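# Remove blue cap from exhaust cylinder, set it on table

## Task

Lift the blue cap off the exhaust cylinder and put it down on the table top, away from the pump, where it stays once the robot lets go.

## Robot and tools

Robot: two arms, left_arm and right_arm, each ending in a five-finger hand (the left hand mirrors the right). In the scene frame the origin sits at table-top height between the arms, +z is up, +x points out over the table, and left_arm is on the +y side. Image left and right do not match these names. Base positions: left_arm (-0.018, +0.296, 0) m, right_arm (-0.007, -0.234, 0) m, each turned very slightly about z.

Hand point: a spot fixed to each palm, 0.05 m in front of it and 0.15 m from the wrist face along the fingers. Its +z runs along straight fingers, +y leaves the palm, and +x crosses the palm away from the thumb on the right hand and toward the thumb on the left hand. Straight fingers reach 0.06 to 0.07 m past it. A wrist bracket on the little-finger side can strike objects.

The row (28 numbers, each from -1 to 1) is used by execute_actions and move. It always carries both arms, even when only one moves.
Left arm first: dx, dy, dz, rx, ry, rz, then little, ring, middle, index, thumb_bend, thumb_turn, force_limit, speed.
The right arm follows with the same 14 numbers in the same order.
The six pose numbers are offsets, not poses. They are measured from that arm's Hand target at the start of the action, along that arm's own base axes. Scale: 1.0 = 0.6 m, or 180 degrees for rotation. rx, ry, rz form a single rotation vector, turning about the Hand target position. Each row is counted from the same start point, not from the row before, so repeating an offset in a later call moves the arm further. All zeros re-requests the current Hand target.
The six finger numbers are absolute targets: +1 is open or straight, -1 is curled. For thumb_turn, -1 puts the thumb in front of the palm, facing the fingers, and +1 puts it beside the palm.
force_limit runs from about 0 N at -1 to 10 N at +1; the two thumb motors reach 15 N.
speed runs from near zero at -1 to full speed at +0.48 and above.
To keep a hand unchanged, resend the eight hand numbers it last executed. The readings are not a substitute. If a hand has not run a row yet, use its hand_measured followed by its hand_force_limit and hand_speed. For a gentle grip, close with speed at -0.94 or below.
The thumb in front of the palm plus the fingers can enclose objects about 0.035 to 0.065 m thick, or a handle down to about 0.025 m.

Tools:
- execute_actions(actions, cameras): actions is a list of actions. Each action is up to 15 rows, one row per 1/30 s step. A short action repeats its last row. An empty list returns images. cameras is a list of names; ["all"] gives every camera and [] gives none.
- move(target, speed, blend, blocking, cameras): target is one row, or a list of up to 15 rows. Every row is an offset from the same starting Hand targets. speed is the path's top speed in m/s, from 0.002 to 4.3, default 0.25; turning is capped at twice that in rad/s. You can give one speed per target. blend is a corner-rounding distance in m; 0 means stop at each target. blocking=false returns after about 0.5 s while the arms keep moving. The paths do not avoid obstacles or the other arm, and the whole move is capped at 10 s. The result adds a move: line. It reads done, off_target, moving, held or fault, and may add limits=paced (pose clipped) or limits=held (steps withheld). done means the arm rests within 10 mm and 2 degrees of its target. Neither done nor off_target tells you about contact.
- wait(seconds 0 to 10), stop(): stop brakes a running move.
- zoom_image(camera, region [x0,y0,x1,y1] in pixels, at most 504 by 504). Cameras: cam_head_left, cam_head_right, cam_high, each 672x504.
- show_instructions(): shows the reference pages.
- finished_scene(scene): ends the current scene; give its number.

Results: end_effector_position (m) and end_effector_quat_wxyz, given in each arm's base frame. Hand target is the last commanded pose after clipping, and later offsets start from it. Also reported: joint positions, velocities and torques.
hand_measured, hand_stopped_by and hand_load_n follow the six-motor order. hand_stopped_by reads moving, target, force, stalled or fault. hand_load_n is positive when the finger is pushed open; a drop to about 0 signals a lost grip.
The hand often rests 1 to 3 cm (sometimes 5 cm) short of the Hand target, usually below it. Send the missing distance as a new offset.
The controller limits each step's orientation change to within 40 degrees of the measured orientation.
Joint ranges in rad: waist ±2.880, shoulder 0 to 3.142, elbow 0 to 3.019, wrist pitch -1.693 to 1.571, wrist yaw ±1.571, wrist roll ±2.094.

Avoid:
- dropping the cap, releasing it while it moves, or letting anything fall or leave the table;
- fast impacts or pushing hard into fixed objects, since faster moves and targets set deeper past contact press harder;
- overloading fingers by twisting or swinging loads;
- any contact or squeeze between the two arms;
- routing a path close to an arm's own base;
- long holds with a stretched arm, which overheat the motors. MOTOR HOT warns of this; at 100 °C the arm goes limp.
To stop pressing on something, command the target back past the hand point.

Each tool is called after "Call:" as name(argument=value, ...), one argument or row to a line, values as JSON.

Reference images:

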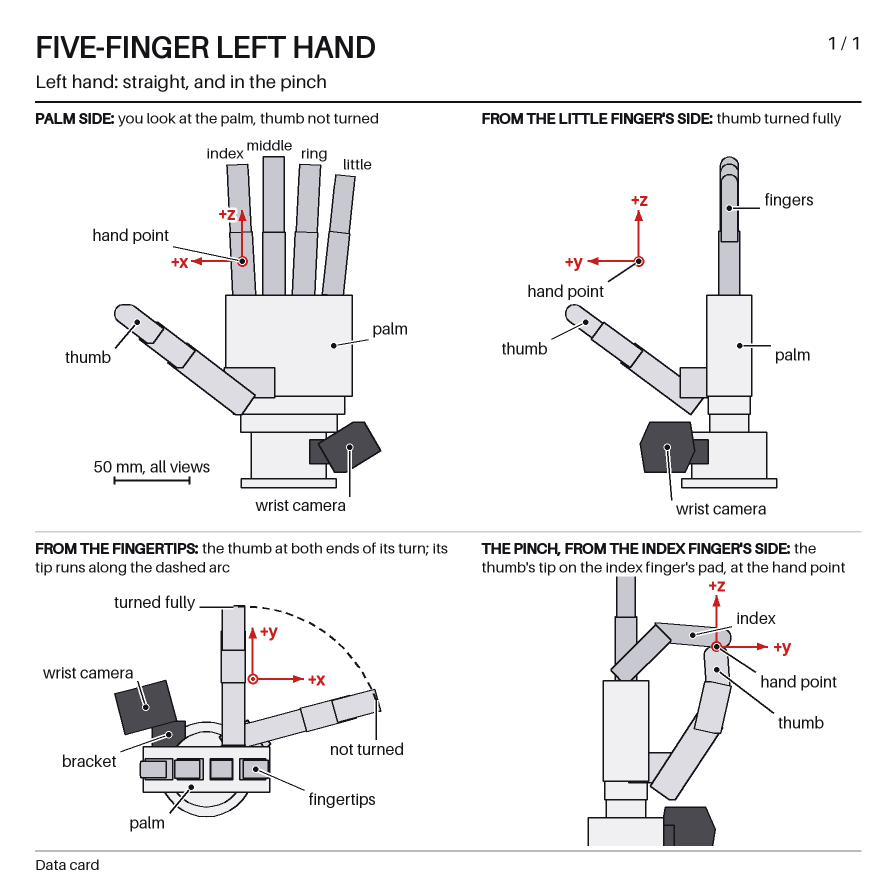

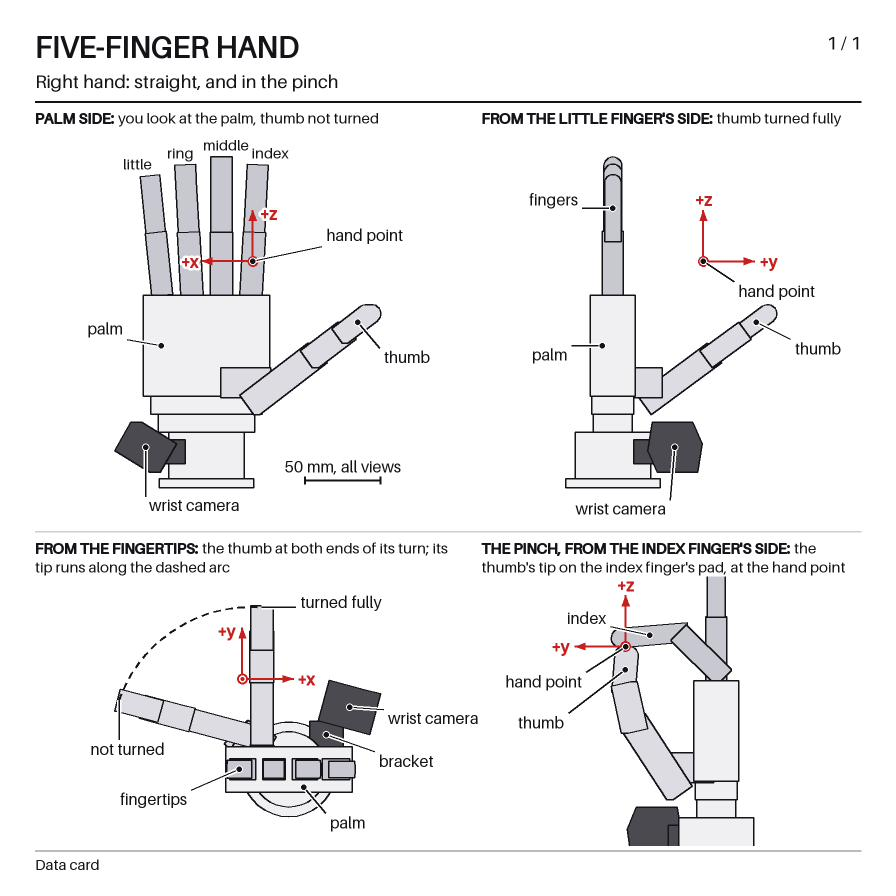

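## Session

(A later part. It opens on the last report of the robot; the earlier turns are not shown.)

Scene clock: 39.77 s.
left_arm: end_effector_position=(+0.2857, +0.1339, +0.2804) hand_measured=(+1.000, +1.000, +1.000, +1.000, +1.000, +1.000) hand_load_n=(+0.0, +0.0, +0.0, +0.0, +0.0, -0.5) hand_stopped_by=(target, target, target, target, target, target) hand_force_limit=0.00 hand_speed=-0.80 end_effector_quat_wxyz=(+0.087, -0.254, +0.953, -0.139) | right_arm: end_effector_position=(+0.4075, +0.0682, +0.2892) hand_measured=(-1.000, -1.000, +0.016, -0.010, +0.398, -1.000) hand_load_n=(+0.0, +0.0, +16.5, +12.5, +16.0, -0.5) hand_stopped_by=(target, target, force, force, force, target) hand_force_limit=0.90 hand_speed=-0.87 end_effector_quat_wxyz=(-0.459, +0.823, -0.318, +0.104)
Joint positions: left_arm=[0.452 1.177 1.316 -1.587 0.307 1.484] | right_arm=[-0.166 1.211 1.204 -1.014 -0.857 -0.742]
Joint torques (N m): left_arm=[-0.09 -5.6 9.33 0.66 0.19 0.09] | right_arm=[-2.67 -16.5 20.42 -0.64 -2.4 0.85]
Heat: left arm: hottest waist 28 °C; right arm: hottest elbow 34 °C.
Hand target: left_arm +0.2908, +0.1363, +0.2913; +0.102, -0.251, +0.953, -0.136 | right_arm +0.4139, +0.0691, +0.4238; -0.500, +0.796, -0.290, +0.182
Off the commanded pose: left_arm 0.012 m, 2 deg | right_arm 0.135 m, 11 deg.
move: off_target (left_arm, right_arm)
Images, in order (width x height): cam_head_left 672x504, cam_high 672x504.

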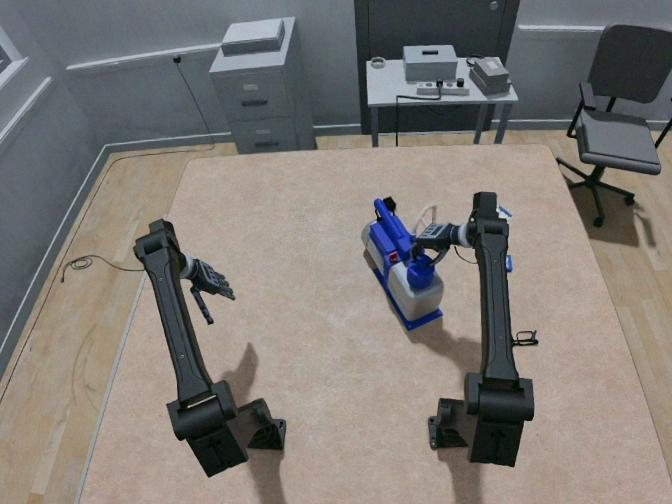

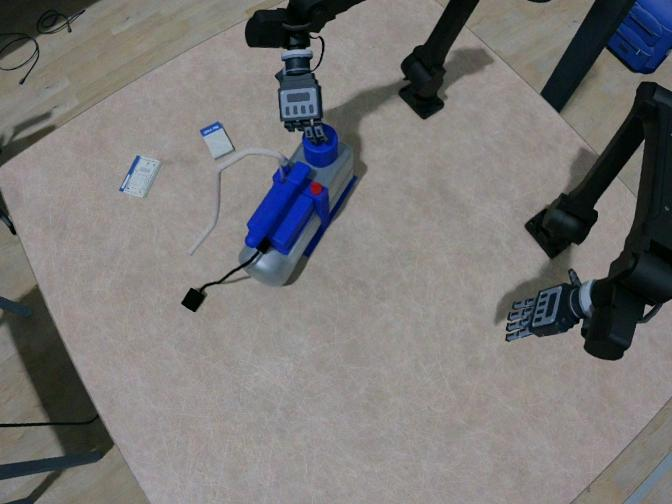

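Call:
move(
  target=[0,0,0,0,0,0,1,1,1,1,1,1,0,-0.8,0.006,0.0045,-0.03,0,0,-0.139,-1,-1,-0.3,-0.3,-0.1,-1,0.9,-0.87],
  speed=0.25,
  cameras=["all"],
)

Call:
zoom_image(
  camera="cam_head_left",
  region=[380, 220, 460, 300],
)

Call:
zoom_image(
  camera="cam_high",
  region=[270, 80, 370, 180],
)

Scene clock: 41.83 s.
left_arm: end_effector_position=(+0.2857, +0.1339, +0.2804) hand_measured=(+1.000, +1.000, +1.000, +1.000, +1.000, +1.000) hand_load_n=(+0.0, +0.0, +0.0, +0.0, +0.0, +0.0) hand_stopped_by=(target, target, target, target, target, target) hand_force_limit=0.00 hand_speed=-0.80 end_effector_quat_wxyz=(+0.087, -0.254, +0.953, -0.139) | right_arm: end_effector_position=(+0.4186, +0.0679, +0.3957) hand_measured=(-1.000, -1.000, +0.016, -0.010, +0.398, -1.000) hand_load_n=(+0.0, +0.0, +12.5, +9.0, +15.5, +1.0) hand_stopped_by=(target, target, force, force, force, target) hand_force_limit=0.90 hand_speed=-0.87 end_effector_quat_wxyz=(-0.440, +0.719, -0.462, +0.277)
Joint positions: left_arm=[0.452 1.177 1.316 -1.587 0.307 1.484] | right_arm=[-0.072 0.981 1.227 -0.783 -0.448 -0.243]
Joint torques (N m): left_arm=[-0.09 -5.66 9.35 0.64 0.19 0.09] | right_arm=[-0.79 -6.71 8.46 2.1 -0.3 0.17]
Heat: left arm: hottest waist 28 °C; right arm: hottest elbow 34 °C.
Hand target: left_arm +0.2908, +0.1363, +0.2913; +0.102, -0.251, +0.953, -0.136 | right_arm +0.4176, +0.0717, +0.4060; -0.449, +0.714, -0.455, +0.286
Off the commanded pose: left_arm 0.012 m, 2 deg | right_arm 0.011 m, 2 deg.
move: off_target (left_arm, right_arm)

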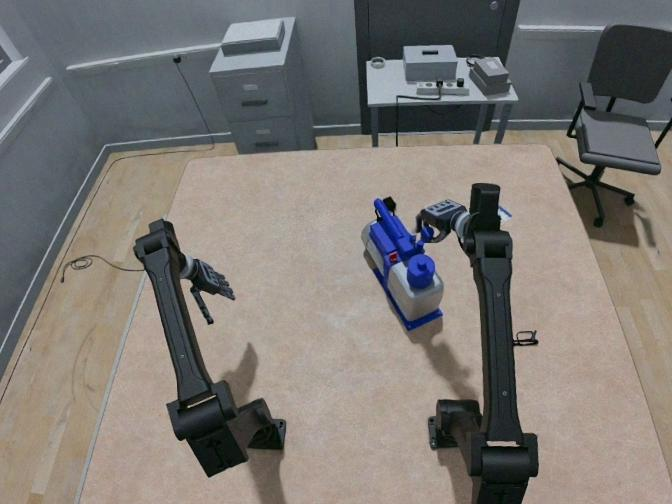

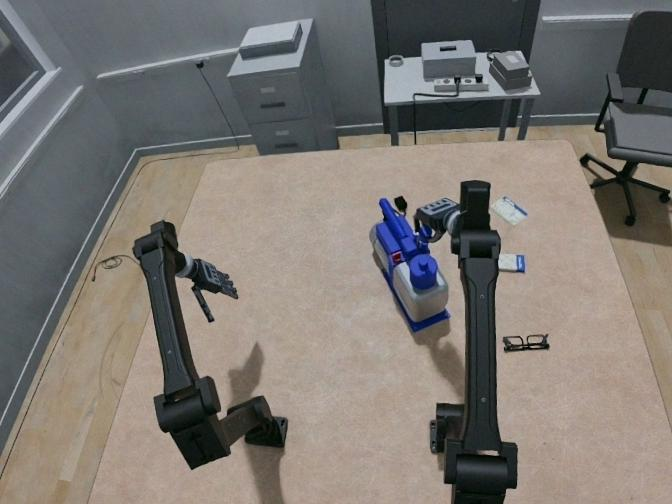

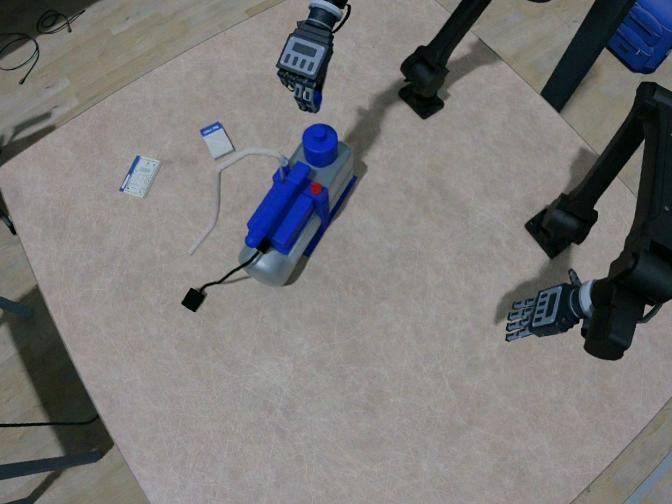

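Scaled by 6.300 from the camera's 672x504 image, which has a finer 960x720 frame.

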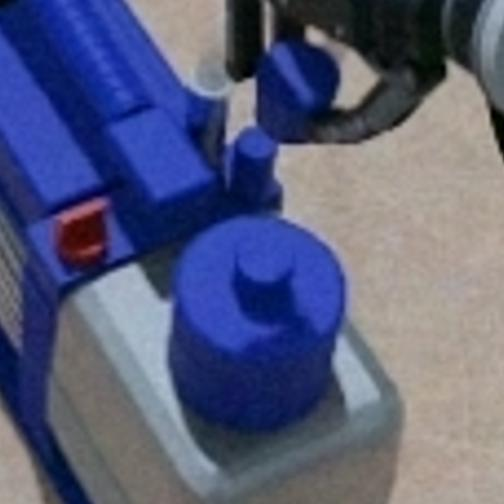

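Scaled by 5.040 from the camera's 672x504 image, which has a finer 960x720 frame.

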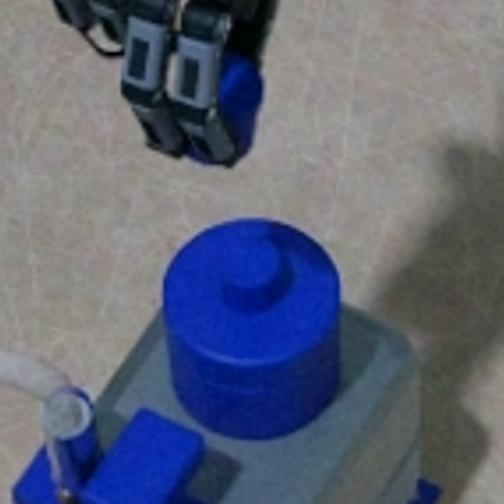

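Call:
move(
  target=[
    [0,0,0,0,0,0,1,1,1,1,1,1,0,-0.8,-0.0293,-0.4367,0,0.0286,0.0473,-0.2079,-1,-1,-0.3,-0.3,-0.1,-1,0.9,-0.87],
    [0,0,0,0,0,0,1,1,1,1,1,1,0,-0.8,-0.0293,-0.4367,-0.55,0.0286,0.0473,-0.2079,-1,-1,-0.3,-0.3,-0.1,-1,0.9,-0.87],
  ],
  speed=0.3,
  blend=[0.05,0],
  cameras=["all"],
)

Call:
zoom_image(
  camera="cam_high",
  region=[230, 60, 330, 140],
)

Call:
zoom_image(
  camera="cam_head_left",
  region=[440, 250, 560, 370],
)

Scene clock: 45.77 s.
left_arm: end_effector_position=(+0.2857, +0.1339, +0.2804) hand_measured=(+1.000, +1.000, +1.000, +1.000, +1.000, +1.000) hand_load_n=(+0.5, +0.0, +0.0, +0.0, +0.0, +0.0) hand_stopped_by=(target, target, target, target, target, target) hand_force_limit=0.00 hand_speed=-0.80 end_effector_quat_wxyz=(+0.087, -0.254, +0.953, -0.139) | right_arm: end_effector_position=(+0.3962, -0.1847, +0.0738) hand_measured=(-1.000, -1.000, +0.016, -0.010, +0.398, -1.000) hand_load_n=(+0.0, +0.0, +12.5, +9.0, +15.5, +1.5) hand_stopped_by=(target, target, force, force, force, target) hand_force_limit=0.90 hand_speed=-0.87 end_effector_quat_wxyz=(+0.328, -0.535, +0.702, -0.336)
Joint positions: left_arm=[0.452 1.177 1.316 -1.587 0.307 1.484] | right_arm=[-0.658 1.271 0.598 0.014 -0.418 -0.183]
Joint torques (N m): left_arm=[-0.15 -5.66 9.36 0.66 0.19 0.09] | right_arm=[-1.73 -7 7.12 1.88 -0.37 0.18]
Heat: left arm: hottest waist 28 °C; right arm: hottest elbow 34 °C.
Hand target: left_arm +0.2908, +0.1363, +0.2913; +0.102, -0.251, +0.953, -0.136 | right_arm +0.3999, -0.1903, +0.0758; +0.330, -0.529, +0.704, -0.341
Off the commanded pose: left_arm 0.012 m, 2 deg | right_arm 0.007 m, 1 deg.
move: off_target (left_arm)

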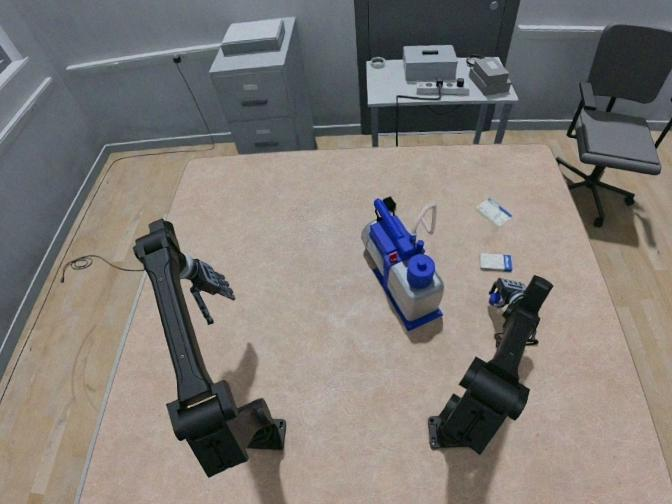

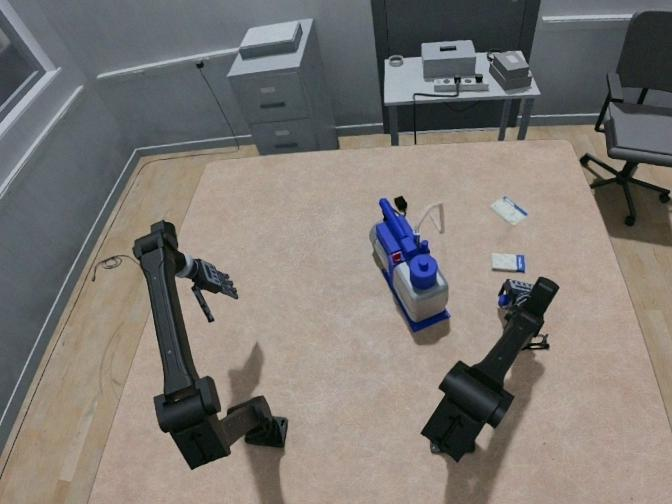

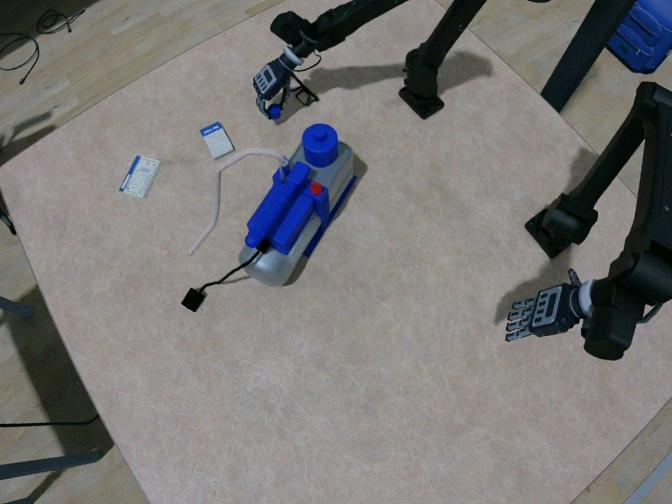

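Scaled by 5.040 from the camera's 672x504 image, which has a finer 960x720 frame.

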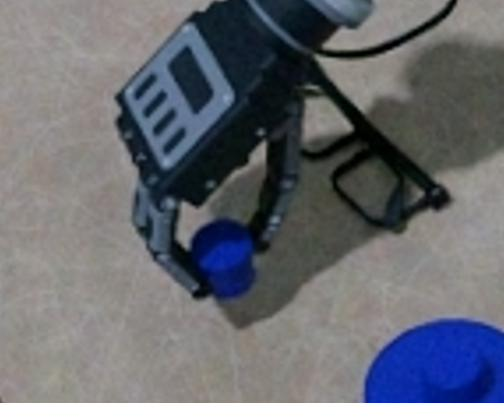

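Scaled by 4.200 from the camera's 672x504 image, which has a finer 960x720 frame.

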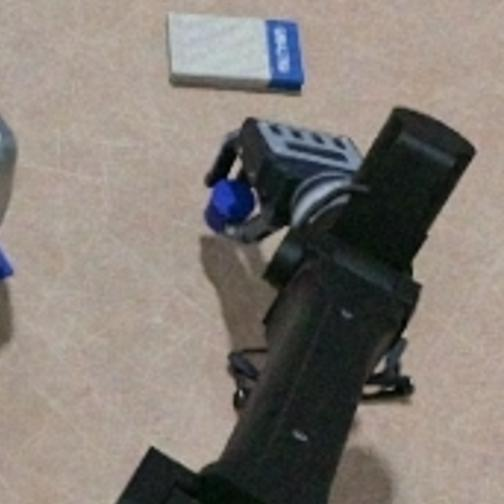

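Call:
move(
  target=[0,0,0,0,0,0,1,1,1,1,1,1,0,-0.8,0,0,-0.055,0,0,0,-1,-1,-0.3,-0.3,-0.1,-1,0.9,-0.87],
  speed=0.05,
  cameras=["cam_high"],
)

Call:
zoom_image(
  camera="cam_high",
  region=[230, 60, 330, 140],
)

Scene clock: 47.20 s.
left_arm: end_effector_position=(+0.2857, +0.1339, +0.2804) hand_measured=(+1.000, +1.000, +1.000, +1.000, +1.000, +1.000) hand_load_n=(+0.0, +0.0, +0.0, +0.0, +0.0, +0.0) hand_stopped_by=(target, target, target, target, target, target) hand_force_limit=0.00 hand_speed=-0.80 end_effector_quat_wxyz=(+0.087, -0.254, +0.953, -0.139) | right_arm: end_effector_position=(+0.3984, -0.1864, +0.0438) hand_measured=(-1.000, -1.000, +0.016, -0.010, +0.398, -1.000) hand_load_n=(+0.0, +0.0, +12.5, +9.0, +16.0, +1.5) hand_stopped_by=(target, target, force, force, force, target) hand_force_limit=0.90 hand_speed=-0.87 end_effector_quat_wxyz=(+0.329, -0.535, +0.701, -0.338)
Joint positions: left_arm=[0.452 1.177 1.316 -1.587 0.307 1.484] | right_arm=[-0.658 1.353 0.562 0.139 -0.418 -0.182]
Joint torques (N m): left_arm=[-0.09 -5.66 9.35 0.65 0.19 0.09] | right_arm=[-1.79 -7.18 6.23 1.98 -0.35 0.18]
Heat: left arm: hottest waist 28 °C; right arm: hottest elbow 34 °C.
Hand target: left_arm +0.2908, +0.1363, +0.2913; +0.102, -0.251, +0.953, -0.136 | right_arm +0.4000, -0.1904, +0.0430; +0.330, -0.529, +0.703, -0.341
Off the commanded pose: left_arm 0.012 m, 2 deg | right_arm 0.004 m, 1 deg.
move: off_target (left_arm)
Images, in order (width x height): cam_high 672x504.

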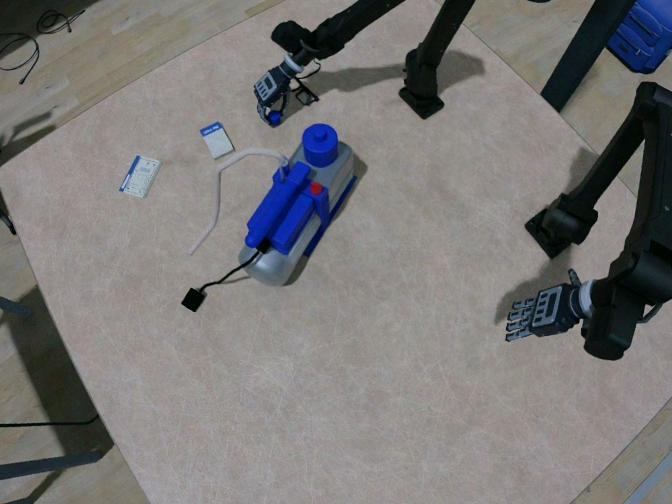

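Scaled by 5.040 from the camera's 672x504 image, which has a finer 960x720 frame.

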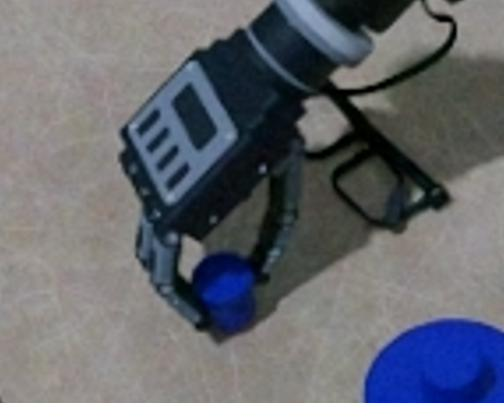

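Call:
move(
  target=[0,0,0,0,0,0,1,1,1,1,1,1,0,-0.8,0,0,-0.014,0,0,0,-1,-1,-0.3,-0.3,-0.1,-1,0.9,-0.87],
  speed=0.03,
  cameras=["cam_high"],
)

Call:
zoom_image(
  camera="cam_high",
  region=[240, 80, 310, 140],
)

Scene clock: 48.20 s.
left_arm: end_effector_position=(+0.2857, +0.1339, +0.2804) hand_measured=(+1.000, +1.000, +1.000, +1.000, +1.000, +1.000) hand_load_n=(+0.0, +0.0, +0.0, +0.0, +0.0, +0.0) hand_stopped_by=(target, target, target, target, target, target) hand_force_limit=0.00 hand_speed=-0.80 end_effector_quat_wxyz=(+0.087, -0.254, +0.953, -0.139) | right_arm: end_effector_position=(+0.3986, -0.1865, +0.0357) hand_measured=(-1.000, -1.000, +0.016, -0.010, +0.398, -1.000) hand_load_n=(+0.0, +0.0, +12.0, +9.0, +16.0, +1.5) hand_stopped_by=(target, target, force, force, force, target) hand_force_limit=0.90 hand_speed=-0.87 end_effector_quat_wxyz=(+0.329, -0.535, +0.701, -0.339)
Joint positions: left_arm=[0.452 1.177 1.316 -1.587 0.307 1.484] | right_arm=[-0.658 1.377 0.553 0.171 -0.418 -0.182]
Joint torques (N m): left_arm=[-0.09 -5.6 9.36 0.65 0.19 0.09] | right_arm=[-1.79 -7.47 6.02 1.98 -0.36 0.18]
Heat: left arm: hottest waist 28 °C; right arm: hottest elbow 34 °C.
Hand target: left_arm +0.2908, +0.1363, +0.2913; +0.102, -0.251, +0.953, -0.136 | right_arm +0.3999, -0.1903, +0.0345; +0.330, -0.529, +0.704, -0.341
Off the commanded pose: left_arm 0.012 m, 2 deg | right_arm 0.004 m, 1 deg.
move: off_target (left_arm)
Images, in order (width x height): cam_high 672x504.

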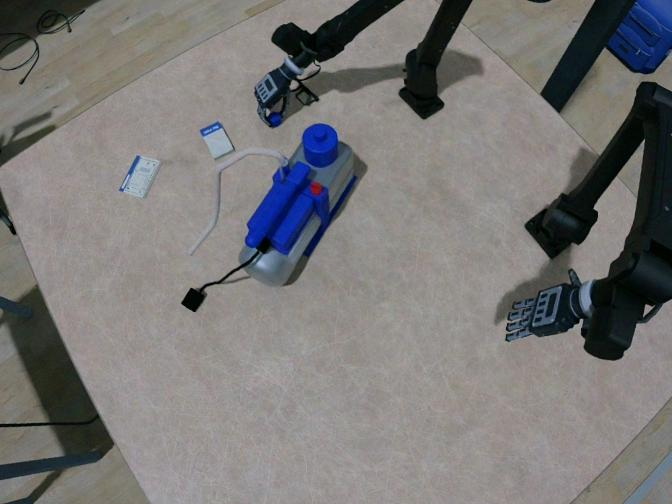

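Scaled by 7.200 from the camera's 672x504 image, which has a finer 960x720 frame.

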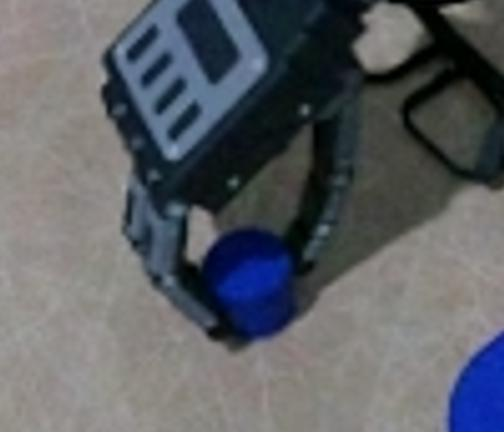

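Call:
move(
  target=[0,0,0,0,0,0,1,1,1,1,1,1,0,-0.8,0,0,-0.014,0,0,0,-1,-1,-0.3,-0.3,-0.1,-1,0.9,-0.87],
  speed=0.03,
  cameras=["cam_high"],
)

Call:
zoom_image(
  camera="cam_high",
  region=[240, 80, 310, 140],
)

Scene clock: 49.23 s.
left_arm: end_effector_position=(+0.2857, +0.1339, +0.2804) hand_measured=(+1.000, +1.000, +1.000, +1.000, +1.000, +1.000) hand_load_n=(+0.0, +0.0, +0.0, +0.0, +0.0, +0.0) hand_stopped_by=(target, target, target, target, target, target) hand_force_limit=0.00 hand_speed=-0.80 end_effector_quat_wxyz=(+0.087, -0.254, +0.953, -0.139) | right_arm: end_effector_position=(+0.4023, -0.1892, +0.0342) hand_measured=(-1.000, -1.000, +0.016, -0.010, +0.398, -1.000) hand_load_n=(+0.0, +0.0, +12.0, +9.0, +15.5, +1.5) hand_stopped_by=(target, target, force, force, force, target) hand_force_limit=0.90 hand_speed=-0.87 end_effector_quat_wxyz=(+0.332, -0.533, +0.697, -0.346)
Joint positions: left_arm=[0.452 1.177 1.316 -1.587 0.307 1.484] | right_arm=[-0.658 1.392 0.551 0.209 -0.418 -0.179]
Joint torques (N m): left_arm=[-0.03 -5.66 9.35 0.66 0.19 0.08] | right_arm=[-1.79 -6.77 5.44 1.73 -0.34 0.13]
Heat: left arm: hottest waist 28 °C; right arm: hottest elbow 34 °C.
Hand target: left_arm +0.2908, +0.1363, +0.2913; +0.102, -0.251, +0.953, -0.136 | right_arm +0.4000, -0.1903, +0.0261; +0.330, -0.529, +0.703, -0.341
Off the commanded pose: left_arm 0.012 m, 2 deg | right_arm 0.009 m, 1 deg.
move: off_target (left_arm)
Images, in order (width x height): cam_high 672x504.

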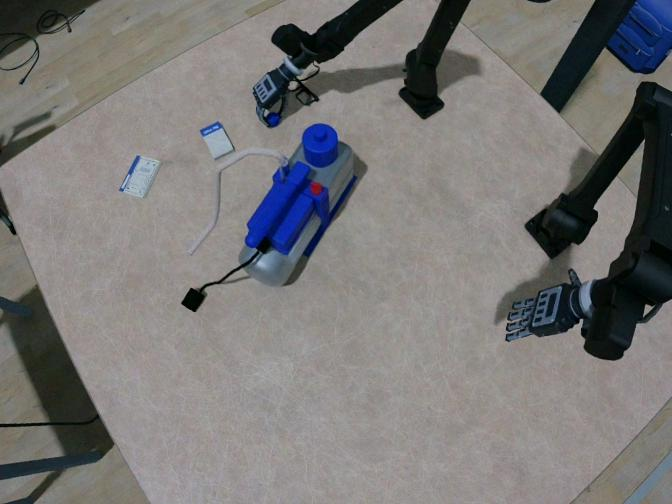

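Scaled by 7.200 from the camera's 672x504 image, which has a finer 960x720 frame.

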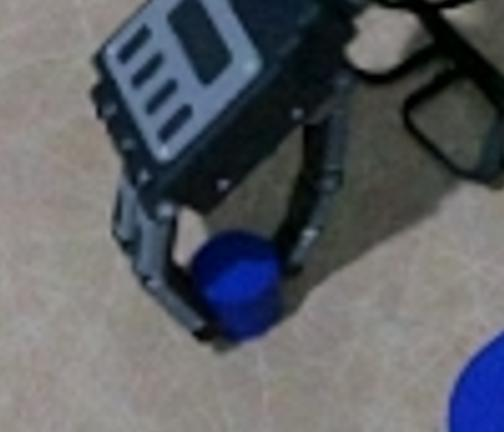

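Call:
move(
  target=[
    [0,0,0,0,0,0,1,1,1,1,1,1,0,-0.8,0,0,0.012,0,0,0,-1,-1,0.42,0.42,0.65,-1,0.9,-0.5],
    [0,0,0,0,0,0,1,1,1,1,1,1,0,-0.8,0,0,0.2,0,0,0,-1,-1,0.42,0.42,0.65,-1,0.9,-0.5],
  ],
  speed=[0.04,0.15],
  cameras=["all"],
)

Call:
zoom_image(
  camera="cam_high",
  region=[240, 80, 310, 140],
)

Call:
zoom_image(
  camera="cam_head_left",
  region=[400, 230, 560, 350],
)

Scene clock: 51.73 s.
left_arm: end_effector_position=(+0.2857, +0.1339, +0.2804) hand_measured=(+1.000, +1.000, +1.000, +1.000, +1.000, +1.000) hand_load_n=(+0.0, +0.0, +0.0, +0.0, +0.0, +0.0) hand_stopped_by=(target, target, target, target, target, target) hand_force_limit=0.00 hand_speed=-0.80 end_effector_quat_wxyz=(+0.087, -0.254, +0.953, -0.139) | right_arm: end_effector_position=(+0.3861, -0.1764, +0.1181) hand_measured=(-1.000, -1.000, +0.420, +0.420, +0.650, -1.000) hand_load_n=(+0.0, +0.0, +0.0, +0.0, +0.0, +0.0) hand_stopped_by=(target, target, target, target, target, target) hand_force_limit=0.90 hand_speed=-0.50 end_effector_quat_wxyz=(+0.324, -0.535, +0.713, -0.317)
Joint positions: left_arm=[0.452 1.177 1.316 -1.587 0.307 1.484] | right_arm=[-0.658 1.158 0.667 -0.209 -0.418 -0.177]
Joint torques (N m): left_arm=[-0.15 -5.66 9.33 0.65 0.19 0.09] | right_arm=[-1.85 -7.82 11.06 1.13 -0.38 0.11]
Heat: left arm: hottest waist 28 °C; right arm: hottest elbow 34 °C.
Hand target: left_arm +0.2908, +0.1363, +0.2913; +0.102, -0.251, +0.953, -0.136 | right_arm +0.3999, -0.1903, +0.1461; +0.330, -0.529, +0.704, -0.341
Off the commanded pose: left_arm 0.012 m, 2 deg | right_arm 0.034 m, 3 deg.
move: off_target (left_arm, right_arm)

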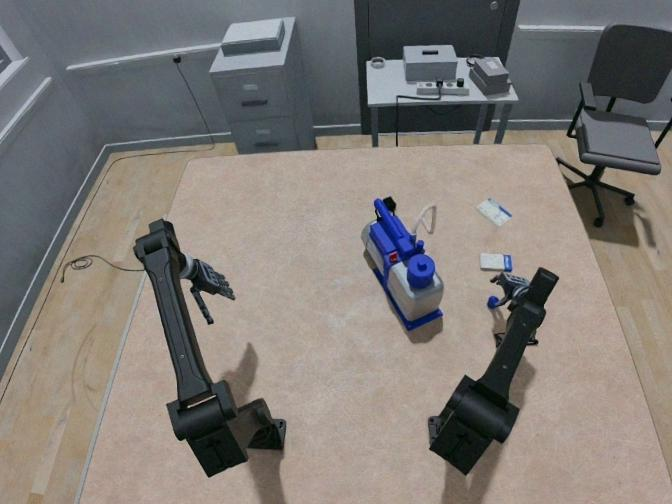

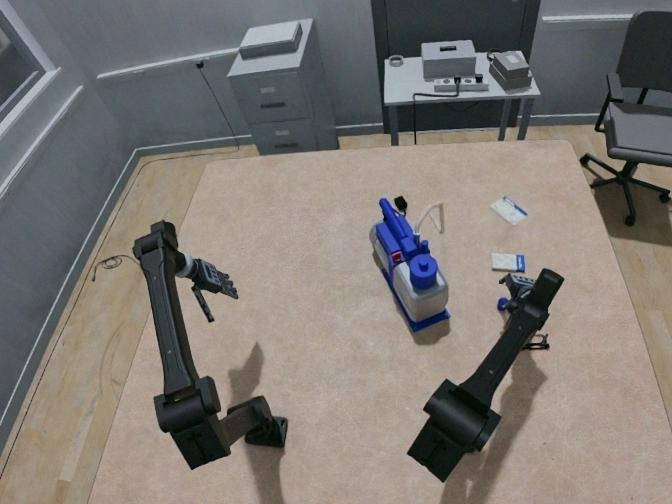

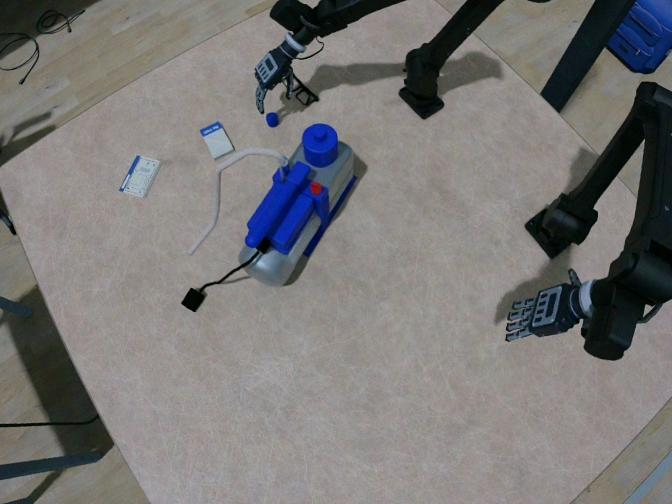

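Scaled by 7.200 from the camera's 672x504 image, which has a finer 960x720 frame.

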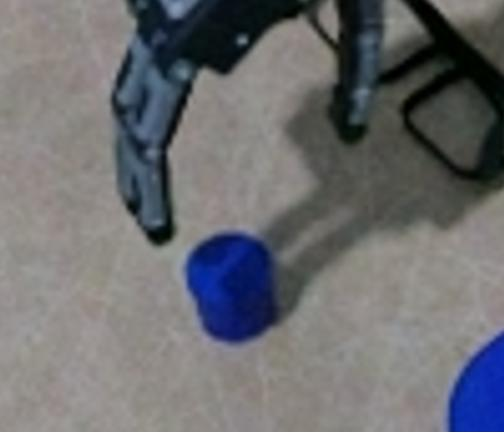

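Scaled by 3.150 from the camera's 672x504 image, which has a finer 960x720 frame.

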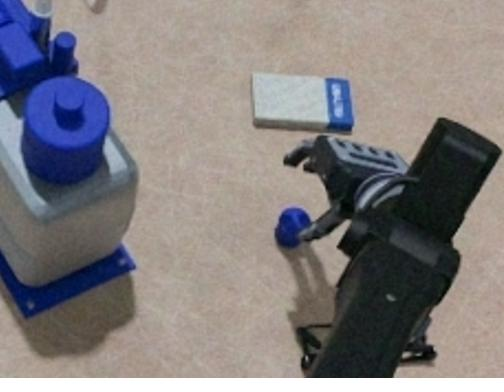

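Cap is standing on the table, clear of the pump. Finishing scene 2.

Call:
finished_scene(
  scene=2,
)

The scene is finished: the task was done.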